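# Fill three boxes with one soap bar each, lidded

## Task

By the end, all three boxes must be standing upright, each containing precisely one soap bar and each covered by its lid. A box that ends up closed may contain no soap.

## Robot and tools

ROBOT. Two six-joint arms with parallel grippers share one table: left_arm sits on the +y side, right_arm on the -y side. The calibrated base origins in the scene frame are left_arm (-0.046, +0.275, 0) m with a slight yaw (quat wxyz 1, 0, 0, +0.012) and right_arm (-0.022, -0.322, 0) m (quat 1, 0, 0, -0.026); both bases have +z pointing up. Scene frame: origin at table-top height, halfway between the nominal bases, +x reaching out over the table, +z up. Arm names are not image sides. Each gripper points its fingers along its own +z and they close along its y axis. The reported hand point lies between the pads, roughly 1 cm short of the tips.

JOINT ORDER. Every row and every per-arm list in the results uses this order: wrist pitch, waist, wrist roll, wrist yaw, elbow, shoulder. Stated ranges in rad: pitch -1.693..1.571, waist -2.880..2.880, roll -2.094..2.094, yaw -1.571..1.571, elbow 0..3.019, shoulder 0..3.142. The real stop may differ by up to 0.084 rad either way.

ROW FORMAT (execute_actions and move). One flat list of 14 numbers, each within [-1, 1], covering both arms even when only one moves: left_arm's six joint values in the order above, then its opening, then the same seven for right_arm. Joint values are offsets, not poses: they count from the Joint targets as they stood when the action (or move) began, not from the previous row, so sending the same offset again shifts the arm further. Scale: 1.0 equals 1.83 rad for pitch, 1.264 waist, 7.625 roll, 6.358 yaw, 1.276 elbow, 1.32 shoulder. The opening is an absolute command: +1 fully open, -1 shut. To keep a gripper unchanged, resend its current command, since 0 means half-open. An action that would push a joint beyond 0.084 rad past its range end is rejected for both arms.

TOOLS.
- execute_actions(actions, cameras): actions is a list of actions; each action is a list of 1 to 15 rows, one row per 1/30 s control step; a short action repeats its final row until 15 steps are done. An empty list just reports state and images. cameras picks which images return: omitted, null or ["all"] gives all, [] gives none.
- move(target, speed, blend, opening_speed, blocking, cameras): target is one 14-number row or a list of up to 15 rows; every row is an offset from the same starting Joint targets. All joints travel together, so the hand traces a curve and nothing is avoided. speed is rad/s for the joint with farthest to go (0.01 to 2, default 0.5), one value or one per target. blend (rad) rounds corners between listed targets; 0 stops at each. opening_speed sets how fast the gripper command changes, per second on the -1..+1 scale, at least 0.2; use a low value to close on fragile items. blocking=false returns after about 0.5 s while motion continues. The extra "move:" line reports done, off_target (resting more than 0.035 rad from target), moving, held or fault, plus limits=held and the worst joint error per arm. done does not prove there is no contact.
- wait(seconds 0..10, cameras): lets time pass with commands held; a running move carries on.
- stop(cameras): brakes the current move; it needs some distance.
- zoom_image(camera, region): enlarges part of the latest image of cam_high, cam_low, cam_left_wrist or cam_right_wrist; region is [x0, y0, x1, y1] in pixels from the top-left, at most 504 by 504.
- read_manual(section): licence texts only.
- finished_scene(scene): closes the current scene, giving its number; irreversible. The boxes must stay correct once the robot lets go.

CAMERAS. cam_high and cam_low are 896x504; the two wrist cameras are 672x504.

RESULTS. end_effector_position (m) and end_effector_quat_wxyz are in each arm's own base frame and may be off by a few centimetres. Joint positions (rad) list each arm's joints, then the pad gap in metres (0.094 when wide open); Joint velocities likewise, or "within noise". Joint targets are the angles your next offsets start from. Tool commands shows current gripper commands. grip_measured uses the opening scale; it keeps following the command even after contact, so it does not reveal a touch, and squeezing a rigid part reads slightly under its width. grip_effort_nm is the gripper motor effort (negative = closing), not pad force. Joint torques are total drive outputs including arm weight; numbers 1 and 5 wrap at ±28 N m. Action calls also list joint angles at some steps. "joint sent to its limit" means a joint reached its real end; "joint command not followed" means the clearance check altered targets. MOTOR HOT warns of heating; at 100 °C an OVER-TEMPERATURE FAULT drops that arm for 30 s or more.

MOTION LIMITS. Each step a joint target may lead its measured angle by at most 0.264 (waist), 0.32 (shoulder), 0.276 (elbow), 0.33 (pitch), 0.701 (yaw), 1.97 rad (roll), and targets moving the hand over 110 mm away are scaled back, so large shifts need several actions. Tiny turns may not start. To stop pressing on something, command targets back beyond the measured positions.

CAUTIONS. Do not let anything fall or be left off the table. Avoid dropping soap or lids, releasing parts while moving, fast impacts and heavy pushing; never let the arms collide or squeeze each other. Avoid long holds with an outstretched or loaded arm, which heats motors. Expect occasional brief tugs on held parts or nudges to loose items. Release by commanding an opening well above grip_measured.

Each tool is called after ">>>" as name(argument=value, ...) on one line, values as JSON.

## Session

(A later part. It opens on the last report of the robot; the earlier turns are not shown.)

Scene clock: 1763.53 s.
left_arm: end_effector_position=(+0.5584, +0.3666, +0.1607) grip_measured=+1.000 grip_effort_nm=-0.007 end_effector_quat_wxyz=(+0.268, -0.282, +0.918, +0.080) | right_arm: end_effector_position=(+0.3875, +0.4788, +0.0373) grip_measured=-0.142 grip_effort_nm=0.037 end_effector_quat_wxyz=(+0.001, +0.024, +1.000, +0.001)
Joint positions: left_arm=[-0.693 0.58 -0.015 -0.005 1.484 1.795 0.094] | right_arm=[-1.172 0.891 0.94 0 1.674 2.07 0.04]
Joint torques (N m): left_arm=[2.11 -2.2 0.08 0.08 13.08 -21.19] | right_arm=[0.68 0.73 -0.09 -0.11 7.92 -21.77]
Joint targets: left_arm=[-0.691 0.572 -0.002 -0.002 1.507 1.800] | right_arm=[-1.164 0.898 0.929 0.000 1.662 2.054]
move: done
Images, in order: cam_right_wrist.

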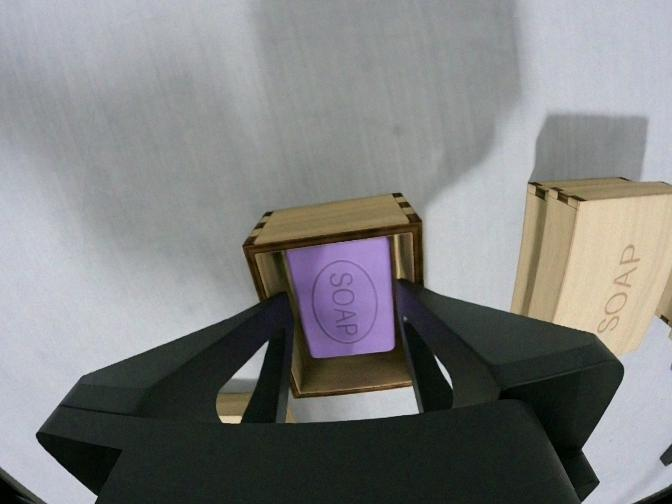

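>>> move(target=[[0,0,0,0,0,0,1,-0.0077,0,0,0,0.0447,0,-0.14],[0,0,0,0,0,0,1,-0.059,0,0,0,0.0964,-0.0274,-0.14],[0,0,0,0,0,0,1,-0.082,0.1796,0.0313,0,0.1426,-0.0045,-0.14],[0,0,0,0,0,0,1,-0.082,0.1796,0.0313,0,0.1426,-0.0045,0.62]], speed=[0.08,0.1,0.2,0.2], blend=[0,0.03,0,0], cameras=["cam_low","cam_right_wrist"])

>>> zoom_image(camera="cam_low", region=[480, 250, 580, 340])

Scene clock: 1787.03 s.
left_arm: end_effector_position=(+0.5584, +0.3666, +0.1607) grip_measured=+1.000 grip_effort_nm=-0.012 end_effector_quat_wxyz=(+0.268, -0.282, +0.918, +0.080) | right_arm: end_effector_position=(+0.2690, +0.5651, +0.0984) grip_measured=+0.618 grip_effort_nm=0.037 end_effector_quat_wxyz=(+0.003, +0.014, +1.000, +0.007)
Joint positions: left_arm=[-0.693 0.58 -0.015 -0.005 1.484 1.795 0.094] | right_arm=[-1.306 1.127 1.156 0 1.785 2.035 0.076]
Joint torques (N m): left_arm=[2.1 -2.26 0.09 0.08 13.09 -21.19] | right_arm=[0.1 -0.09 0.11 -0.11 14.42 -19.49]
Joint targets: left_arm=[-0.691 0.572 -0.002 -0.002 1.507 1.800] | right_arm=[-1.313 1.125 1.167 0.000 1.844 2.048]
move: off_target (right_arm); target 4's new numbers were sent with right_arm's elbow 0.059 rad from that target; right_arm: the elbow is farthest, 0.059 rad from its target
Images, in order: cam_low, cam_right_wrist.

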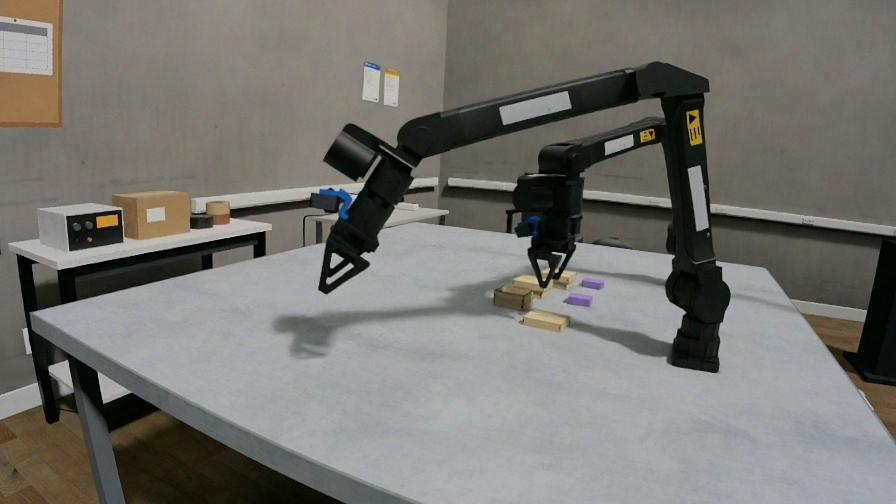

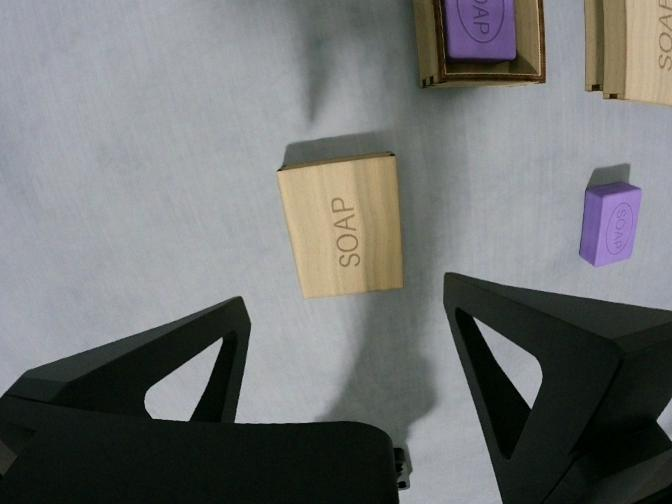

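Scaled by 5.040 from the camera's 896x504 image, which has a finer 1280x720 frame.

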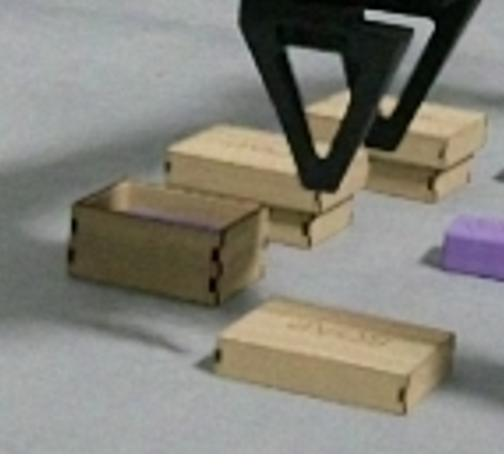

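>>> move(target=[[0,0,0,0,0,0,1,0,-0.0127,0,0,-0.0549,0,0.62],[0,0,0,0,0,0,1,0.0656,-0.0127,0,0,-0.1069,0.0383,0.62],[0,0,0,0,0,0,1,0.1033,-0.0127,0,0,-0.1317,0.0576,0.62],[0,0,0,0,0,0,1,0.1033,-0.0127,0,0,-0.1317,0.0576,0.25]], speed=[0.12,0.15,0.08,0.1], blend=[0.02,0.02,0,0], opening_speed=0.25, cameras=["cam_low","cam_right_wrist"])

Scene clock: 1803.83 s.
left_arm: end_effector_position=(+0.5584, +0.3666, +0.1607) grip_measured=+1.000 grip_effort_nm=-0.012 end_effector_quat_wxyz=(+0.268, -0.282, +0.918, +0.080) | right_arm: end_effector_position=(+0.2765, +0.5653, +0.0287) grip_measured=+0.252 grip_effort_nm=-0.125 end_effector_quat_wxyz=(+0.007, +0.020, +1.000, +0.015)
Joint positions: left_arm=[-0.693 0.58 -0.015 -0.005 1.484 1.795 0.094] | right_arm=[-1.133 1.116 1.156 0 1.69 2.094 0.059]
Joint torques (N m): left_arm=[2.1 -2.26 0.08 0.08 13.08 -21.25] | right_arm=[0.72 -0.5 0.11 -0.1 7.86 -18.43]
Joint targets: left_arm=[-0.691 0.572 -0.002 -0.002 1.507 1.800] | right_arm=[-1.124 1.109 1.167 0.000 1.676 2.124]
move: done
Images, in order: cam_low, cam_right_wrist.

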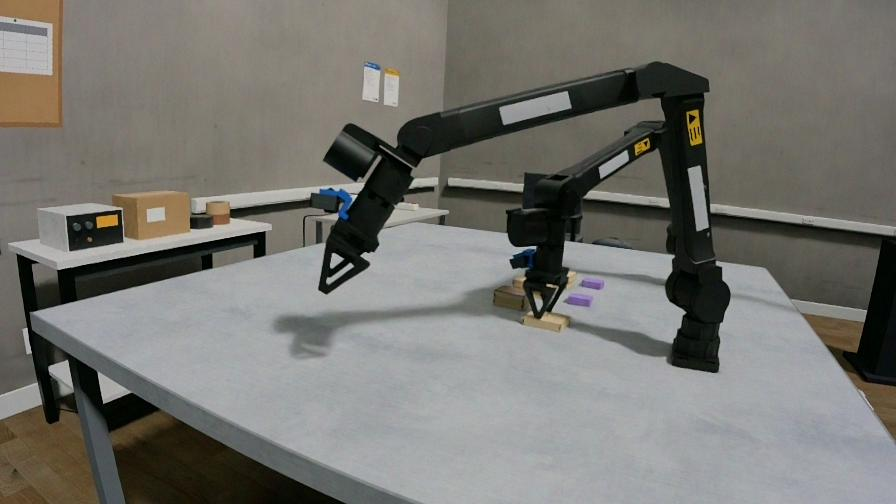

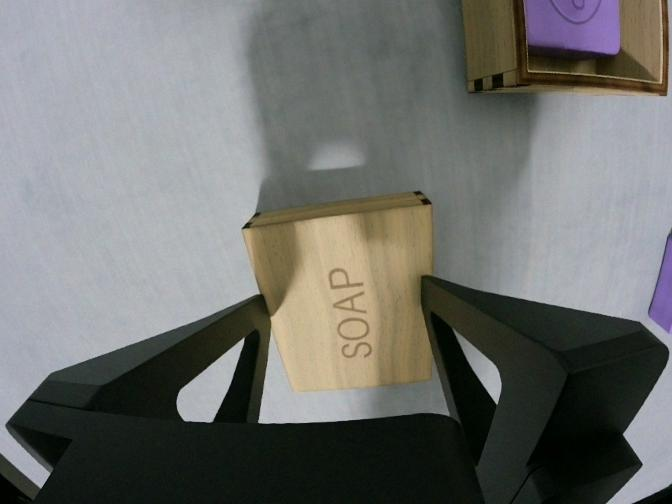

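>>> move(target=[[0,0,0,0,0,0,1,0,0,0,0,0,0,0.62],[0,0,0,0,0,0,1,0.006,0,0,0,-0.0047,0.0121,0.62],[0,0,0,0,0,0,1,0.006,0,0,0,-0.0047,0.0121,0.25]], speed=0.04, opening_speed=0.3, cameras=["cam_low","cam_right_wrist"])

>>> zoom_image(camera="cam_low", region=[510, 270, 580, 340])

Scene clock: 1817.73 s.
left_arm: end_effector_position=(+0.5584, +0.3666, +0.1607) grip_measured=+1.000 grip_effort_nm=-0.012 end_effector_quat_wxyz=(+0.268, -0.282, +0.918, +0.080) | right_arm: end_effector_position=(+0.2759, +0.5640, +0.0171) grip_measured=+0.356 grip_effort_nm=-1.062 end_effector_quat_wxyz=(+0.005, +0.020, +1.000, +0.011)
Joint positions: left_arm=[-0.693 0.58 -0.015 -0.005 1.484 1.795 0.094] | right_arm=[-1.122 1.116 1.156 0 1.684 2.109 0.064]
Joint torques (N m): left_arm=[2.1 -2.2 0.08 0.08 13.08 -21.19] | right_arm=[0.7 -0.56 0.11 -0.1 7.76 -18.43]
Joint targets: left_arm=[-0.691 0.572 -0.002 -0.002 1.507 1.800] | right_arm=[-1.113 1.109 1.167 0.000 1.670 2.140]
move: done
Images, in order: cam_low, cam_right_wrist.

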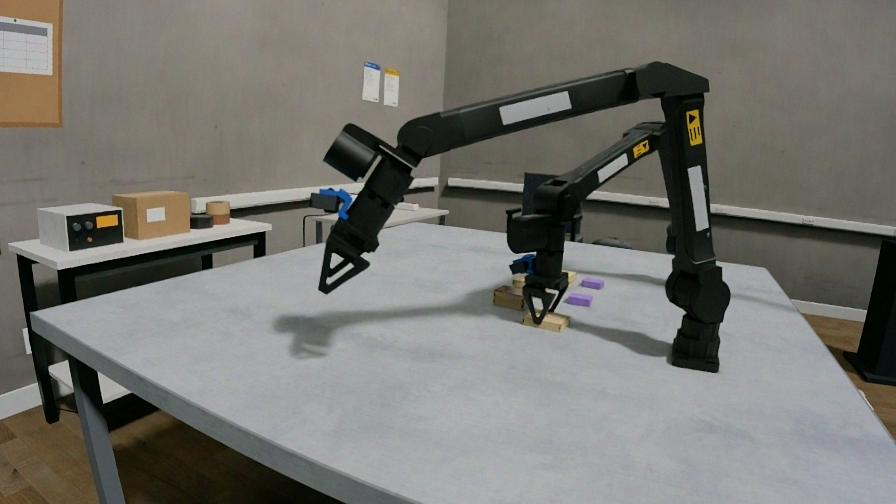

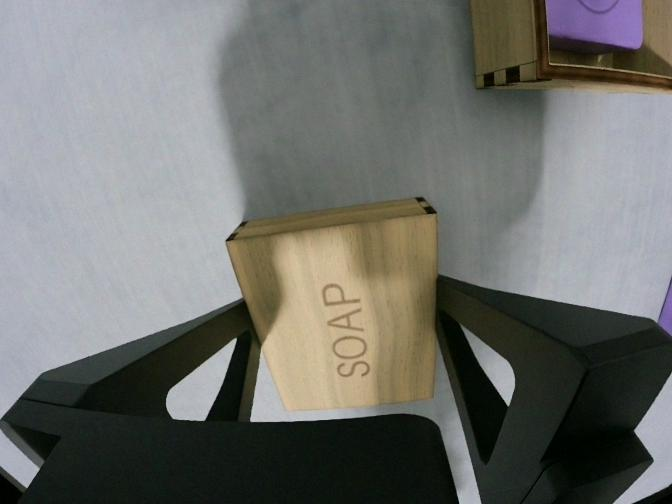

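Scaled by 7.200 from the camera's 896x504 image, which has a finer 1280x720 frame.

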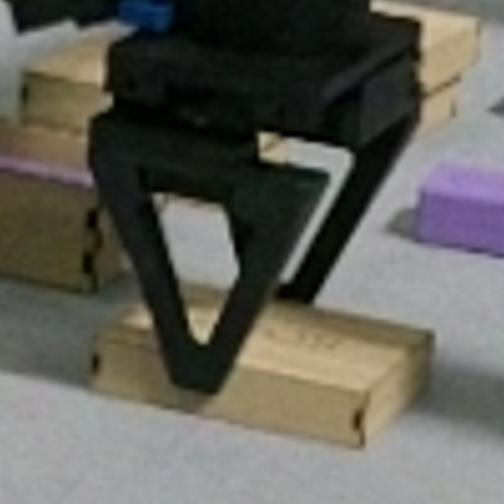

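>>> move(target=[[0,0,0,0,0,0,1,-0.0104,0,0,0,0.0462,-0.0311,0.25],[0,0,0,0,0,0,1,-0.0536,0,0,0,0.0851,-0.0571,0.25],[0,0,0,0,0,0,1,-0.1109,0,0,0,0.1356,-0.0924,0.25],[0,0,0,0,0,0,1,-0.0962,-0.1804,-0.0316,0,0.0588,-0.0985,0.25]], speed=[0.1,0.12,0.15,0.2], blend=[0,0.03,0.03,0], cameras=["cam_low","cam_right_wrist"])

>>> zoom_image(camera="cam_right_wrist", region=[220, 140, 440, 280])

>>> zoom_image(camera="cam_low", region=[480, 240, 560, 320])

Scene clock: 1849.80 s.
left_arm: end_effector_position=(+0.5584, +0.3666, +0.1607) grip_measured=+1.000 grip_effort_nm=-0.007 end_effector_quat_wxyz=(+0.268, -0.282, +0.918, +0.080) | right_arm: end_effector_position=(+0.3949, +0.4767, +0.0939) grip_measured=+0.355 grip_effort_nm=-1.067 end_effector_quat_wxyz=(+0.001, +0.029, +1.000, +0.002)
Joint positions: left_arm=[-0.693 0.58 -0.015 -0.005 1.484 1.795 0.094] | right_arm=[-1.298 0.88 0.938 0 1.759 2.026 0.064]
Joint torques (N m): left_arm=[2.11 -2.26 0.08 0.08 13.08 -21.19] | right_arm=[0.7 0.26 -0.06 -0.11 8.25 -21.66]
Joint targets: left_arm=[-0.691 0.572 -0.002 -0.002 1.507 1.800] | right_arm=[-1.290 0.881 0.926 0.000 1.745 2.010]
move: done
Images, in order: cam_low, cam_right_wrist.

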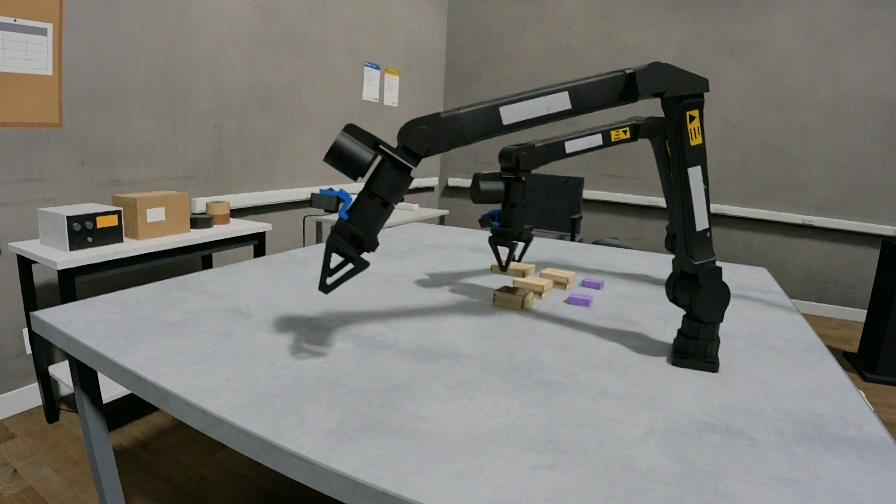

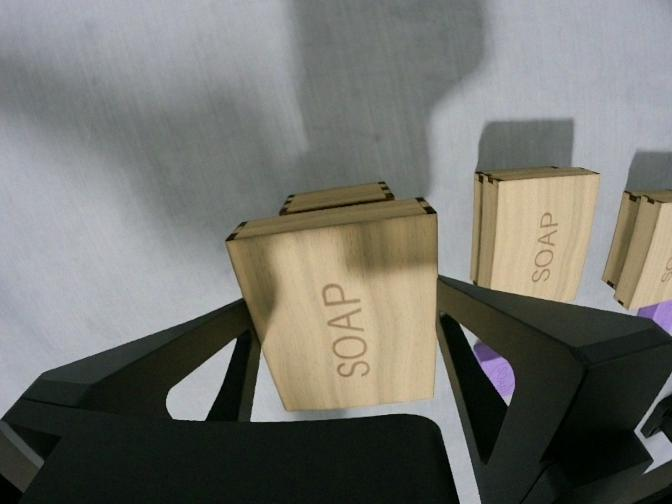

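Scaled by 2.291 from the camera's 672x504 image, which has a finer 960x720 frame.

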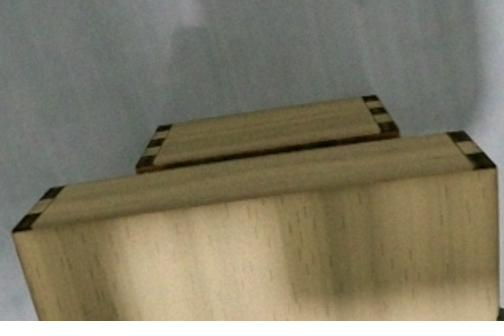

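Scaled by 6.300 from the camera's 896x504 image, which has a finer 1280x720 frame.

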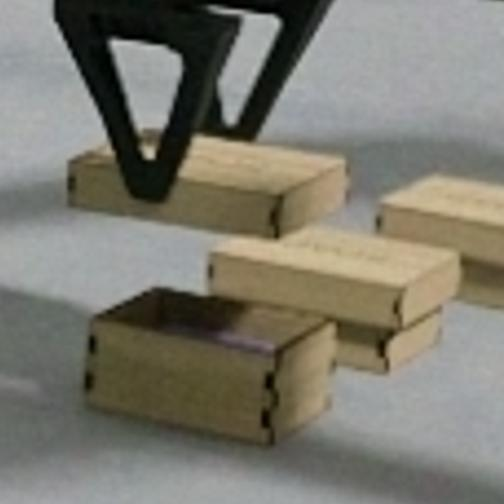

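>>> move(target=[0,0,0,0,0,0,1,0.0514,0.0103,0.0041,0,-0.0478,0.0424,0.25], speed=0.06, cameras=["cam_low","cam_right_wrist"])

>>> zoom_image(camera="cam_right_wrist", region=[220, 180, 440, 290])

>>> zoom_image(camera="cam_low", region=[480, 250, 550, 320])

Scene clock: 1891.60 s.
left_arm: end_effector_position=(+0.5584, +0.3666, +0.1607) grip_measured=+1.000 grip_effort_nm=-0.002 end_effector_quat_wxyz=(+0.268, -0.282, +0.918, +0.080) | right_arm: end_effector_position=(+0.3919, +0.4797, +0.0648) grip_measured=+0.355 grip_effort_nm=-1.077 end_effector_quat_wxyz=(+0.008, +0.030, +0.999, +0.010)
Joint positions: left_arm=[-0.693 0.58 -0.015 -0.005 1.484 1.795 0.094] | right_arm=[-1.204 0.886 0.946 0 1.697 2.038 0.064]
Joint torques (N m): left_arm=[2.09 -2.26 0.08 0.08 13.08 -21.25] | right_arm=[0.98 0.79 0.11 -0.11 8.14 -18.08]
Joint targets: left_arm=[-0.691 0.572 -0.002 -0.002 1.507 1.800] | right_arm=[-1.195 0.894 0.957 0.000 1.684 2.066]
move: done
Images, in order: cam_low, cam_right_wrist.

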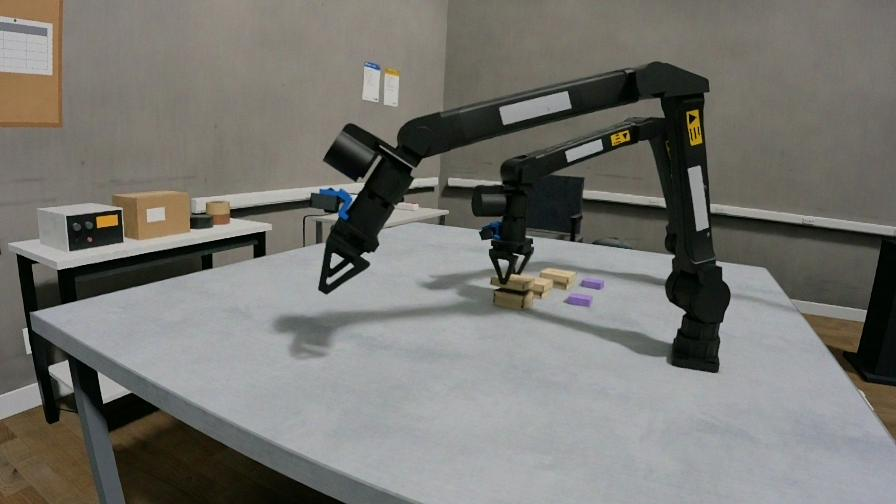

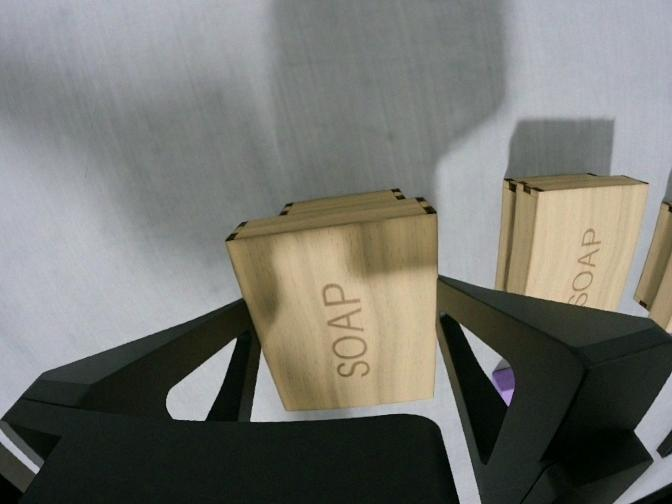

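Scaled by 2.291 from the camera's 672x504 image, which has a finer 960x720 frame.

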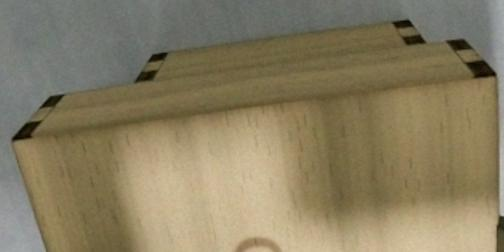

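Scaled by 7.200 from the camera's 896x504 image, which has a finer 1280x720 frame.

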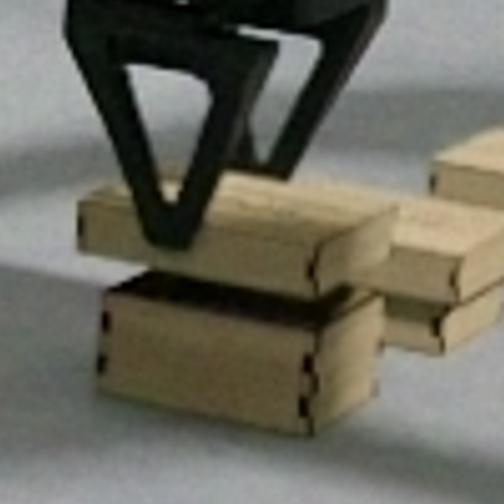

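>>> move(target=[0,0,0,0,0,0,1,0.0159,-0.015,0,0,-0.0193,0.0034,0.25], speed=0.03, cameras=["cam_low","cam_right_wrist"])

>>> zoom_image(camera="cam_right_wrist", region=[220, 180, 440, 290])

>>> zoom_image(camera="cam_low", region=[480, 250, 550, 320])

Scene clock: 1924.57 s.
left_arm: end_effector_position=(+0.5584, +0.3666, +0.1607) grip_measured=+1.000 grip_effort_nm=-0.007 end_effector_quat_wxyz=(+0.268, -0.282, +0.918, +0.080) | right_arm: end_effector_position=(+0.3922, +0.4767, +0.0548) grip_measured=+0.355 grip_effort_nm=-1.077 end_effector_quat_wxyz=(+0.009, +0.032, +0.999, +0.011)
Joint positions: left_arm=[-0.693 0.58 -0.015 -0.005 1.484 1.795 0.094] | right_arm=[-1.175 0.883 0.946 0 1.673 2.04 0.064]
Joint torques (N m): left_arm=[2.1 -2.26 0.08 0.08 13.08 -21.25] | right_arm=[0.57 -0.62 0.11 -0.11 7.94 -17.85]
Joint targets: left_arm=[-0.691 0.572 -0.002 -0.002 1.507 1.800] | right_arm=[-1.166 0.875 0.958 0.000 1.659 2.070]
move: done
Images, in order: cam_low, cam_right_wrist.

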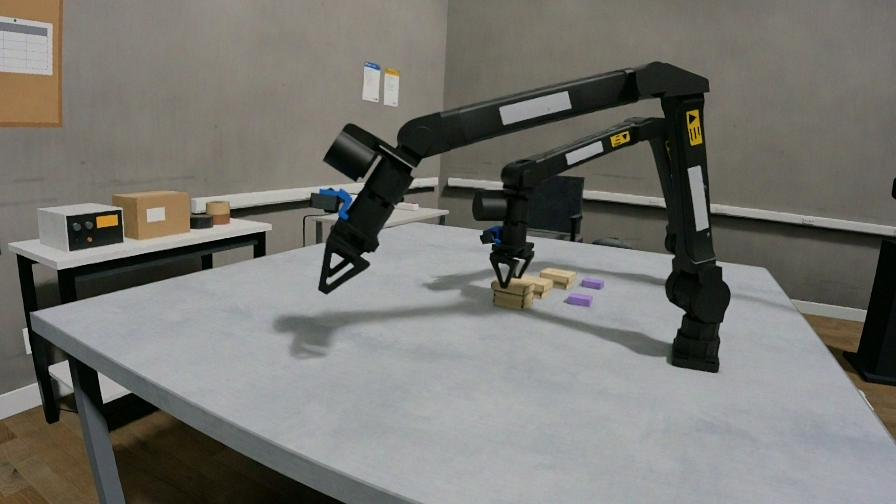

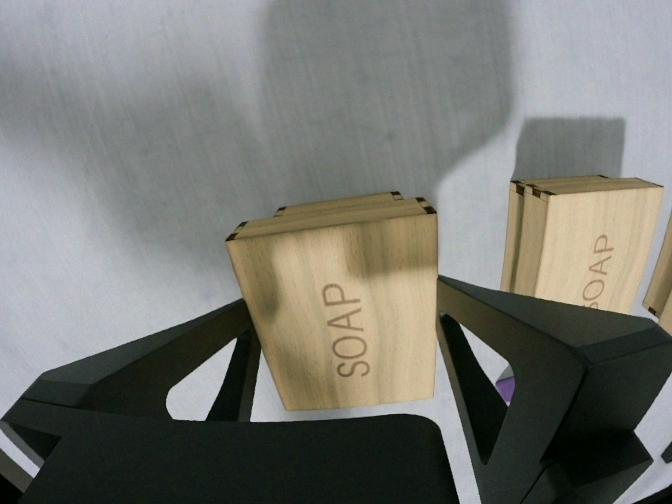

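Scaled by 2.291 from the camera's 672x504 image, which has a finer 960x720 frame.

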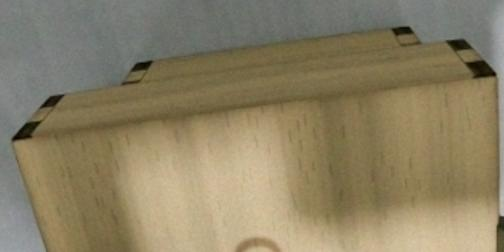

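Scaled by 7.200 from the camera's 896x504 image, which has a finer 1280x720 frame.

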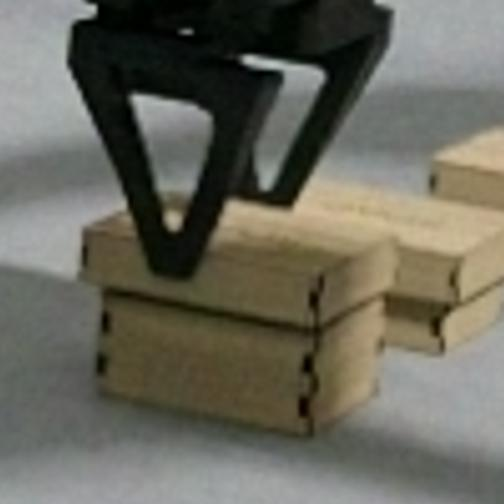

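>>> move(target=[0,0,0,0,0,0,1,0.006,0,0,0,-0.0118,0.0008,0.25], speed=0.02, cameras=["cam_low","cam_right_wrist"])

>>> zoom_image(camera="cam_right_wrist", region=[220, 180, 440, 290])

>>> zoom_image(camera="cam_low", region=[480, 250, 550, 320])

Scene clock: 1951.53 s.
left_arm: end_effector_position=(+0.5584, +0.3666, +0.1607) grip_measured=+1.000 grip_effort_nm=-0.007 end_effector_quat_wxyz=(+0.268, -0.282, +0.918, +0.080) | right_arm: end_effector_position=(+0.3914, +0.4754, +0.0513) grip_measured=+0.355 grip_effort_nm=-1.072 end_effector_quat_wxyz=(+0.009, +0.032, +0.999, +0.011)
Joint positions: left_arm=[-0.693 0.58 -0.015 -0.005 1.484 1.795 0.094] | right_arm=[-1.166 0.883 0.946 0 1.663 2.04 0.064]
Joint torques (N m): left_arm=[2.11 -2.26 0.08 0.08 13.08 -21.25] | right_arm=[0.85 -0.62 0.11 -0.11 7.46 -17.73]
Joint targets: left_arm=[-0.691 0.572 -0.002 -0.002 1.507 1.800] | right_arm=[-1.155 0.875 0.958 0.000 1.644 2.071]
move: done
Images, in order: cam_low, cam_right_wrist.

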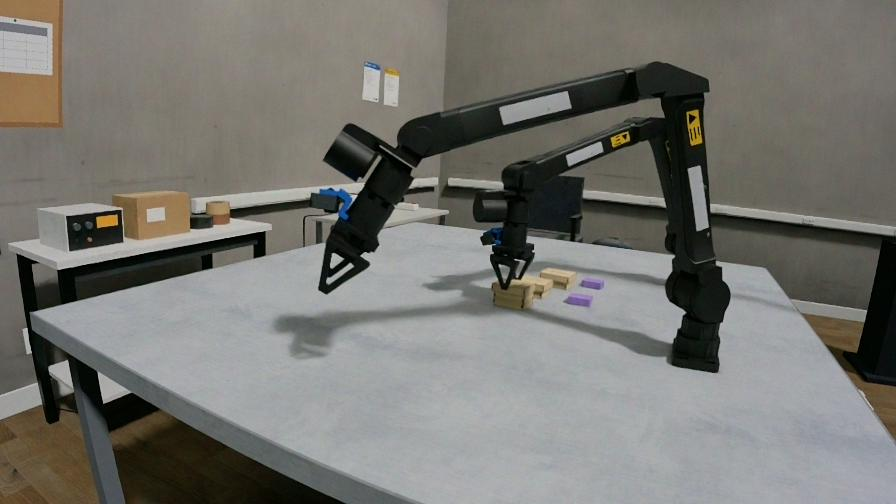

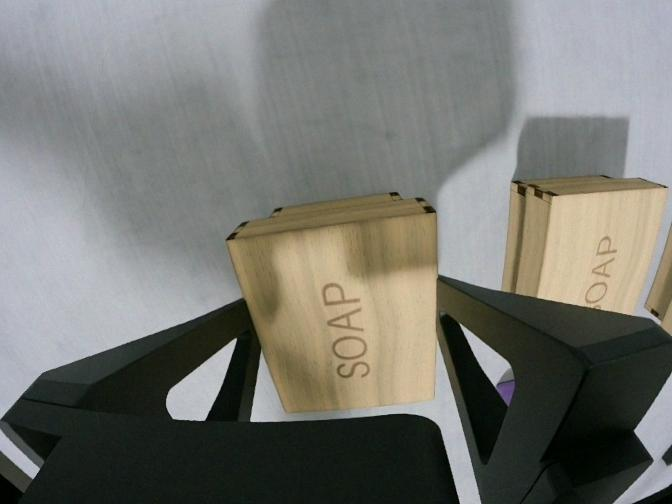

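Scaled by 2.291 from the camera's 672x504 image, which has a finer 960x720 frame.

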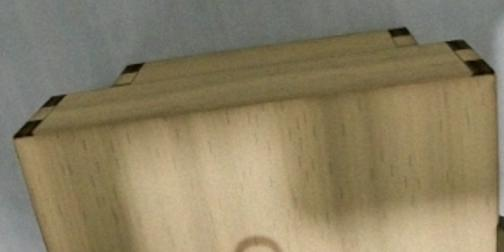

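Scaled by 7.200 from the camera's 896x504 image, which has a finer 1280x720 frame.

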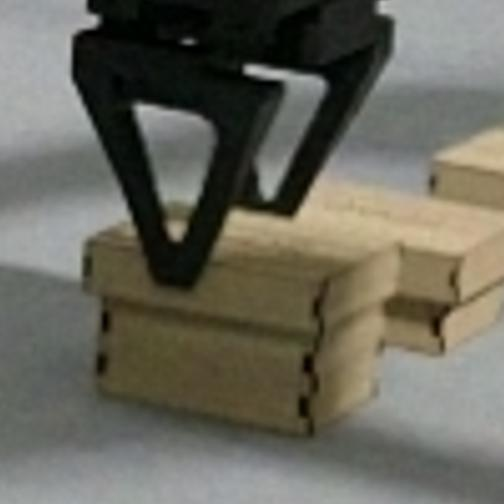

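>>> move(target=[0,0,0,0,0,0,1, 0.002,0,0,0,-0.010,0.0045,0.25], speed=0.02)

>>> zoom_image(camera="cam_low", region=[480, 250, 550, 320])

Scene clock: 2011.13 s.
left_arm: end_effector_position=(+0.5584, +0.3666, +0.1607) grip_measured=+1.000 grip_effort_nm=-0.007 end_effector_quat_wxyz=(+0.268, -0.282, +0.918, +0.080) | right_arm: end_effector_position=(+0.3913, +0.4749, +0.0497) grip_measured=+0.355 grip_effort_nm=-1.077 end_effector_quat_wxyz=(+0.009, +0.032, +0.999, +0.012)
Joint positions: left_arm=[-0.693 0.58 -0.015 -0.005 1.484 1.795 0.094] | right_arm=[-1.16 0.882 0.946 0 1.659 2.04 0.064]
Joint torques (N m): left_arm=[2.1 -2.26 0.08 0.08 13.08 -21.19] | right_arm=[0.76 -0.56 0.11 -0.11 6.84 -17.32]
Joint targets: left_arm=[-0.691 0.572 -0.002 -0.002 1.507 1.800] | right_arm=[-1.152 0.875 0.958 0.000 1.631 2.077]
move: off_target (right_arm); right_arm: the shoulder is farthest, 0.037 rad from its target

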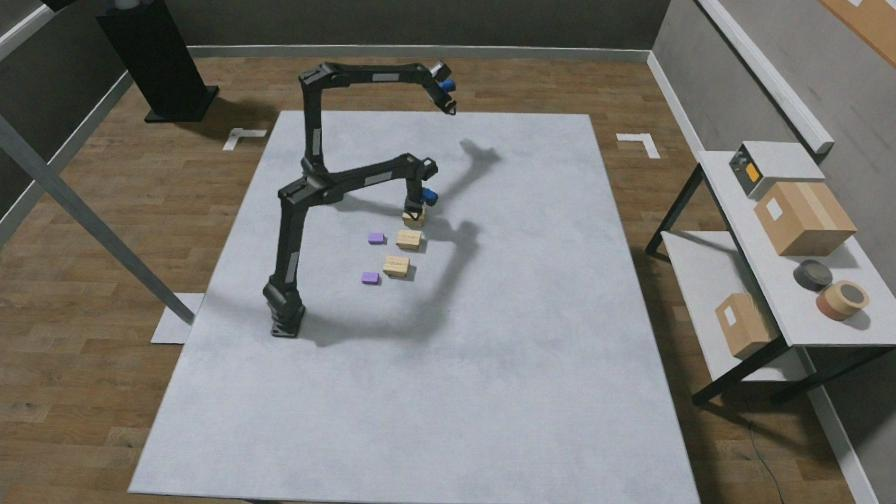

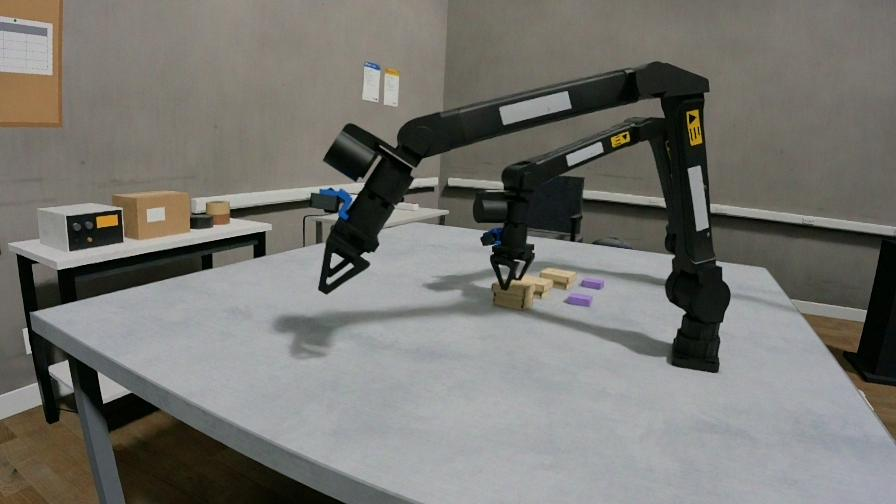

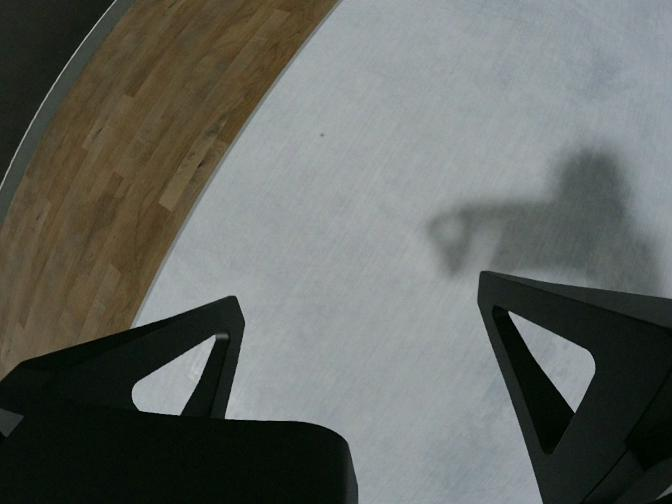

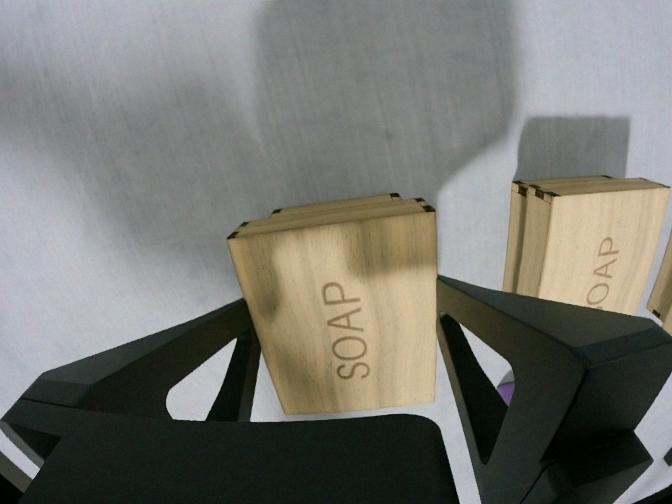

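Scaled by 7.200 from the camera's 896x504 image, which has a finer 1280x720 frame.

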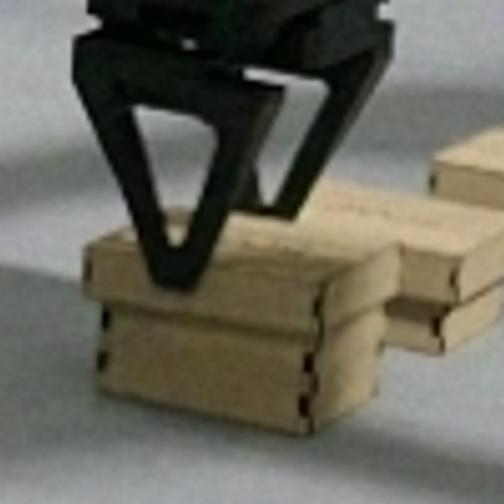

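>>> move(target=[0,0,0,0,0,0,1, 0.003,0,0,0,-0.010,0.0045,0.25], speed=0.02)

>>> zoom_image(camera="cam_low", region=[480, 250, 550, 320])

>>> zoom_image(camera="cam_right_wrist", region=[220, 180, 440, 290])

Scene clock: 2020.43 s.
left_arm: end_effector_position=(+0.5584, +0.3666, +0.1607) grip_measured=+1.000 grip_effort_nm=-0.012 end_effector_quat_wxyz=(+0.268, -0.282, +0.918, +0.080) | right_arm: end_effector_position=(+0.3905, +0.4746, +0.0478) grip_measured=+0.355 grip_effort_nm=-1.072 end_effector_quat_wxyz=(+0.008, +0.033, +0.999, +0.012)
Joint positions: left_arm=[-0.693 0.58 -0.015 -0.005 1.484 1.795 0.094] | right_arm=[-1.155 0.882 0.947 -0.003 1.653 2.04 0.064]
Joint torques (N m): left_arm=[2.11 -2.26 0.08 0.08 13.08 -21.25] | right_arm=[0.72 -0.56 0.11 0 6.24 -16.79]
Joint targets: left_arm=[-0.691 0.572 -0.002 -0.002 1.507 1.800] | right_arm=[-1.146 0.875 0.958 0.000 1.618 2.083]
move: off_target (right_arm); right_arm: the shoulder is farthest, 0.043 rad from its target

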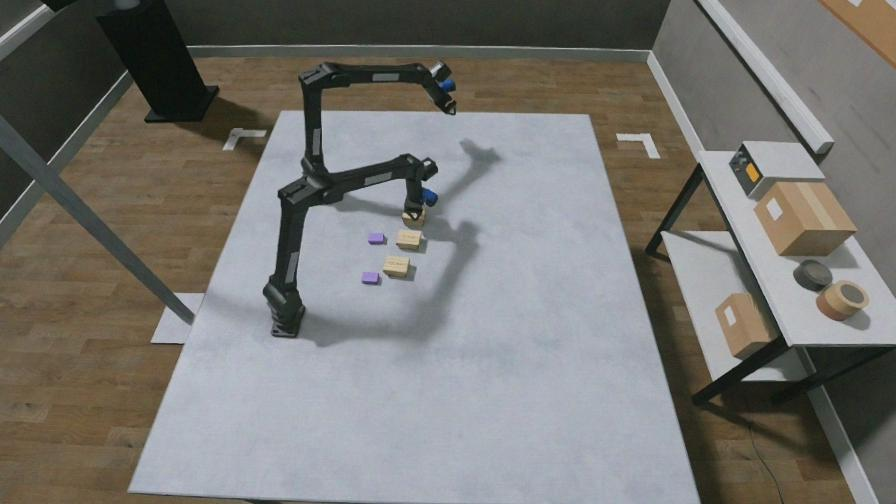

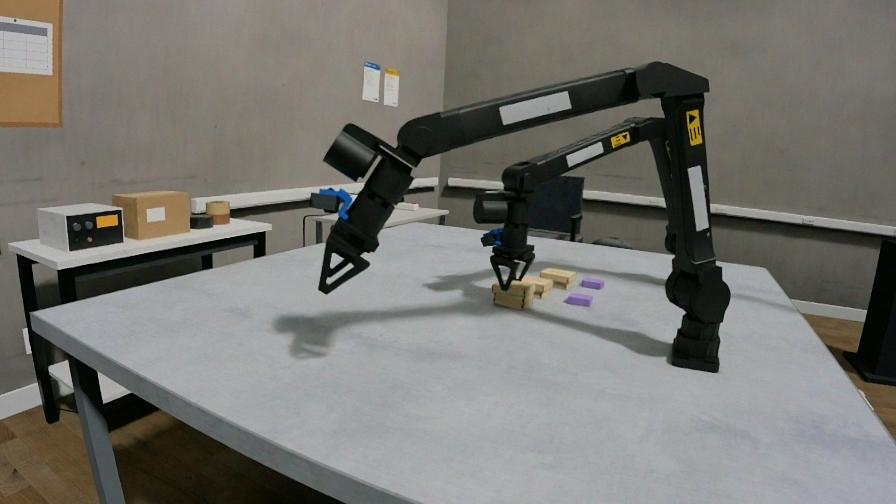

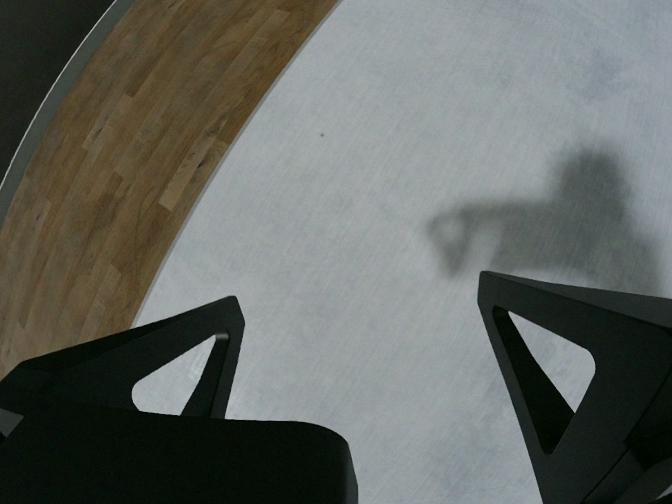

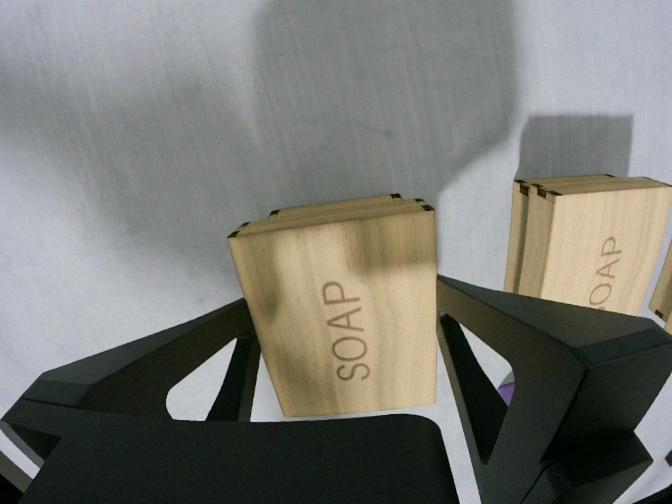

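Scaled by 7.200 from the camera's 896x504 image, which has a finer 1280x720 frame.

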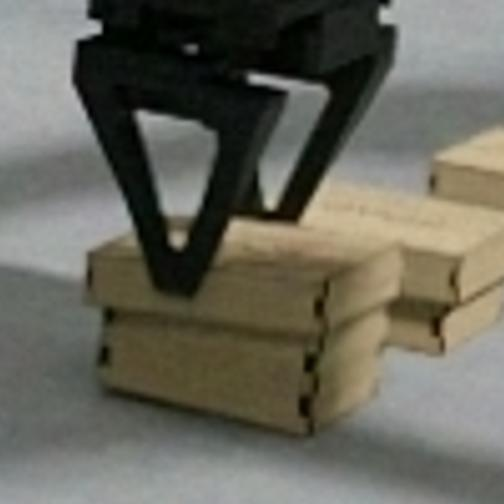

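Scaled by 2.291 from the camera's 672x504 image, which has a finer 960x720 frame.

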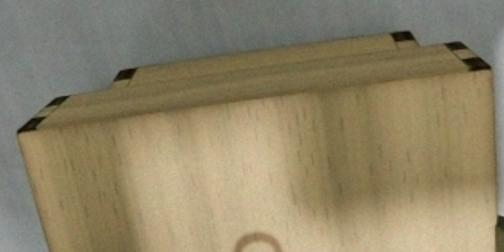

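>>> move(target=[0,0,0,0,0,0,1, 0.0,0,0,0,-0.012,0.004,0.25], speed=0.02)

>>> zoom_image(camera="cam_low", region=[480, 250, 550, 320])

>>> zoom_image(camera="cam_right_wrist", region=[220, 180, 440, 290])

Scene clock: 2033.67 s.
left_arm: end_effector_position=(+0.5584, +0.3666, +0.1607) grip_measured=+1.000 grip_effort_nm=-0.007 end_effector_quat_wxyz=(+0.268, -0.282, +0.918, +0.080) | right_arm: end_effector_position=(+0.3886, +0.4740, +0.0455) grip_measured=+0.355 grip_effort_nm=-1.082 end_effector_quat_wxyz=(+0.004, +0.035, +0.999, +0.013)
Joint positions: left_arm=[-0.693 0.58 -0.015 -0.005 1.484 1.795 0.094] | right_arm=[-1.152 0.882 0.952 -0.009 1.647 2.04 0.064]
Joint torques (N m): left_arm=[2.1 -2.26 0.08 0.08 13.07 -21.19] | right_arm=[0.64 -0.5 0.06 0.29 5.41 -16.32]
Joint targets: left_arm=[-0.691 0.572 -0.002 -0.002 1.507 1.800] | right_arm=[-1.146 0.875 0.957 0.000 1.603 2.089]
move: off_target (right_arm); right_arm: the shoulder is farthest, 0.048 rad from its target

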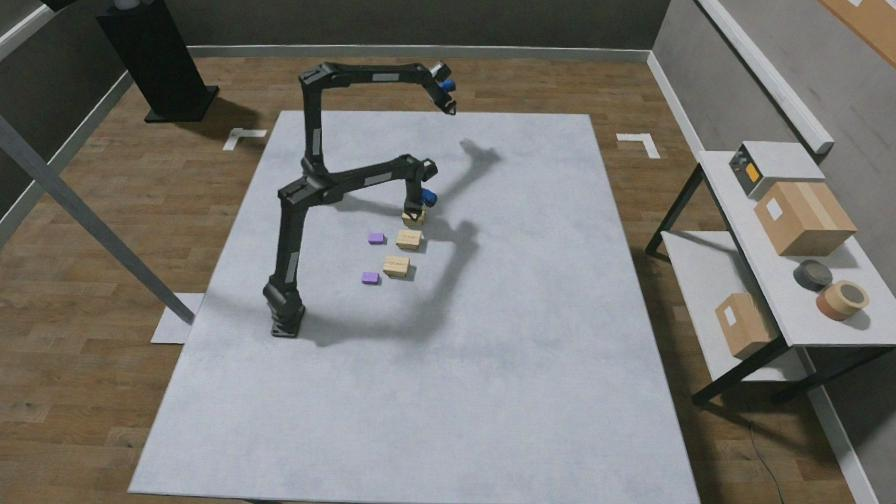

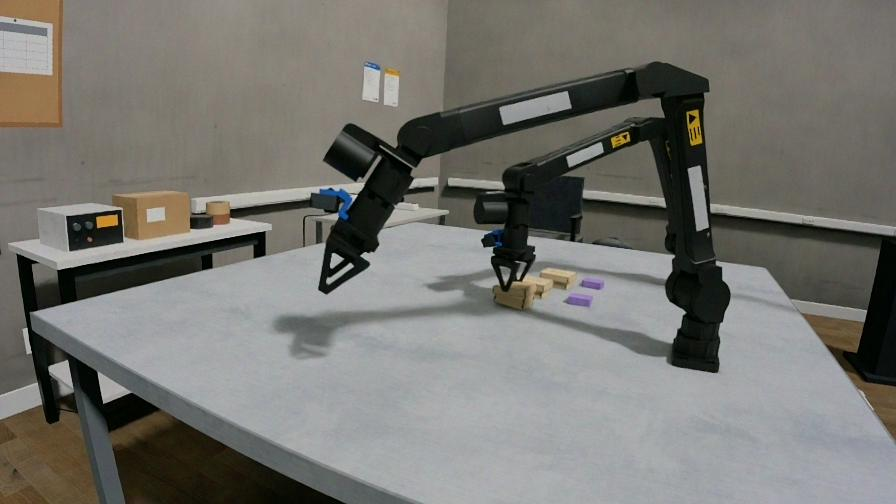

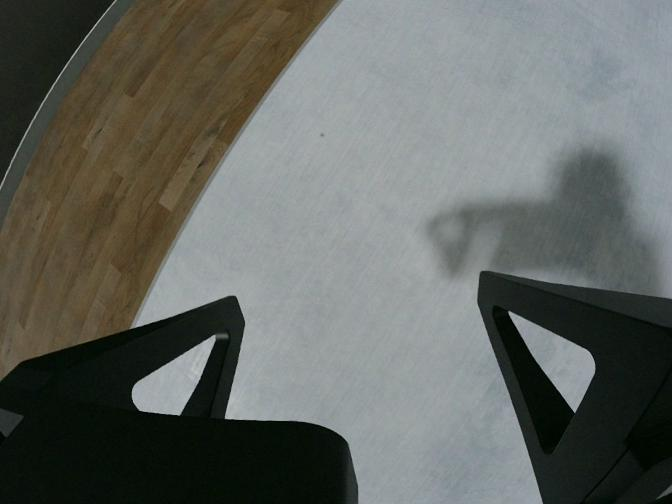

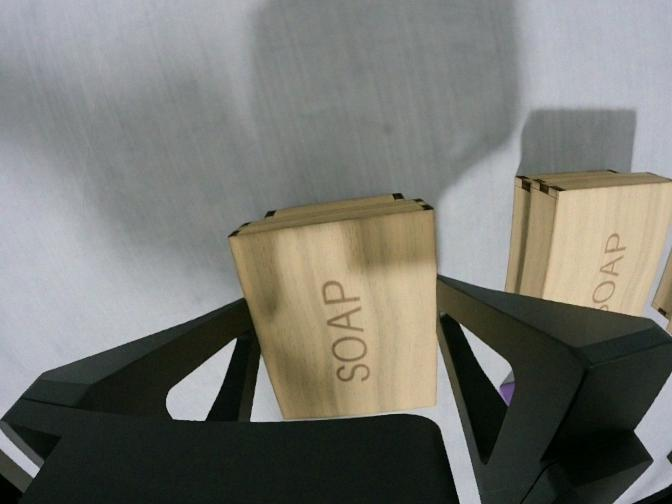

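Scaled by 7.200 from the camera's 896x504 image, which has a finer 1280x720 frame.

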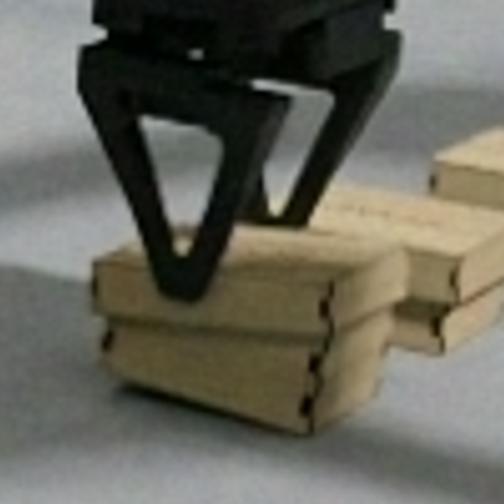

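Scaled by 2.291 from the camera's 672x504 image, which has a finer 960x720 frame.

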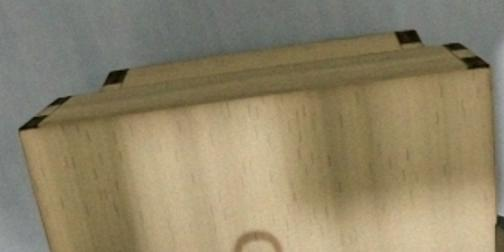

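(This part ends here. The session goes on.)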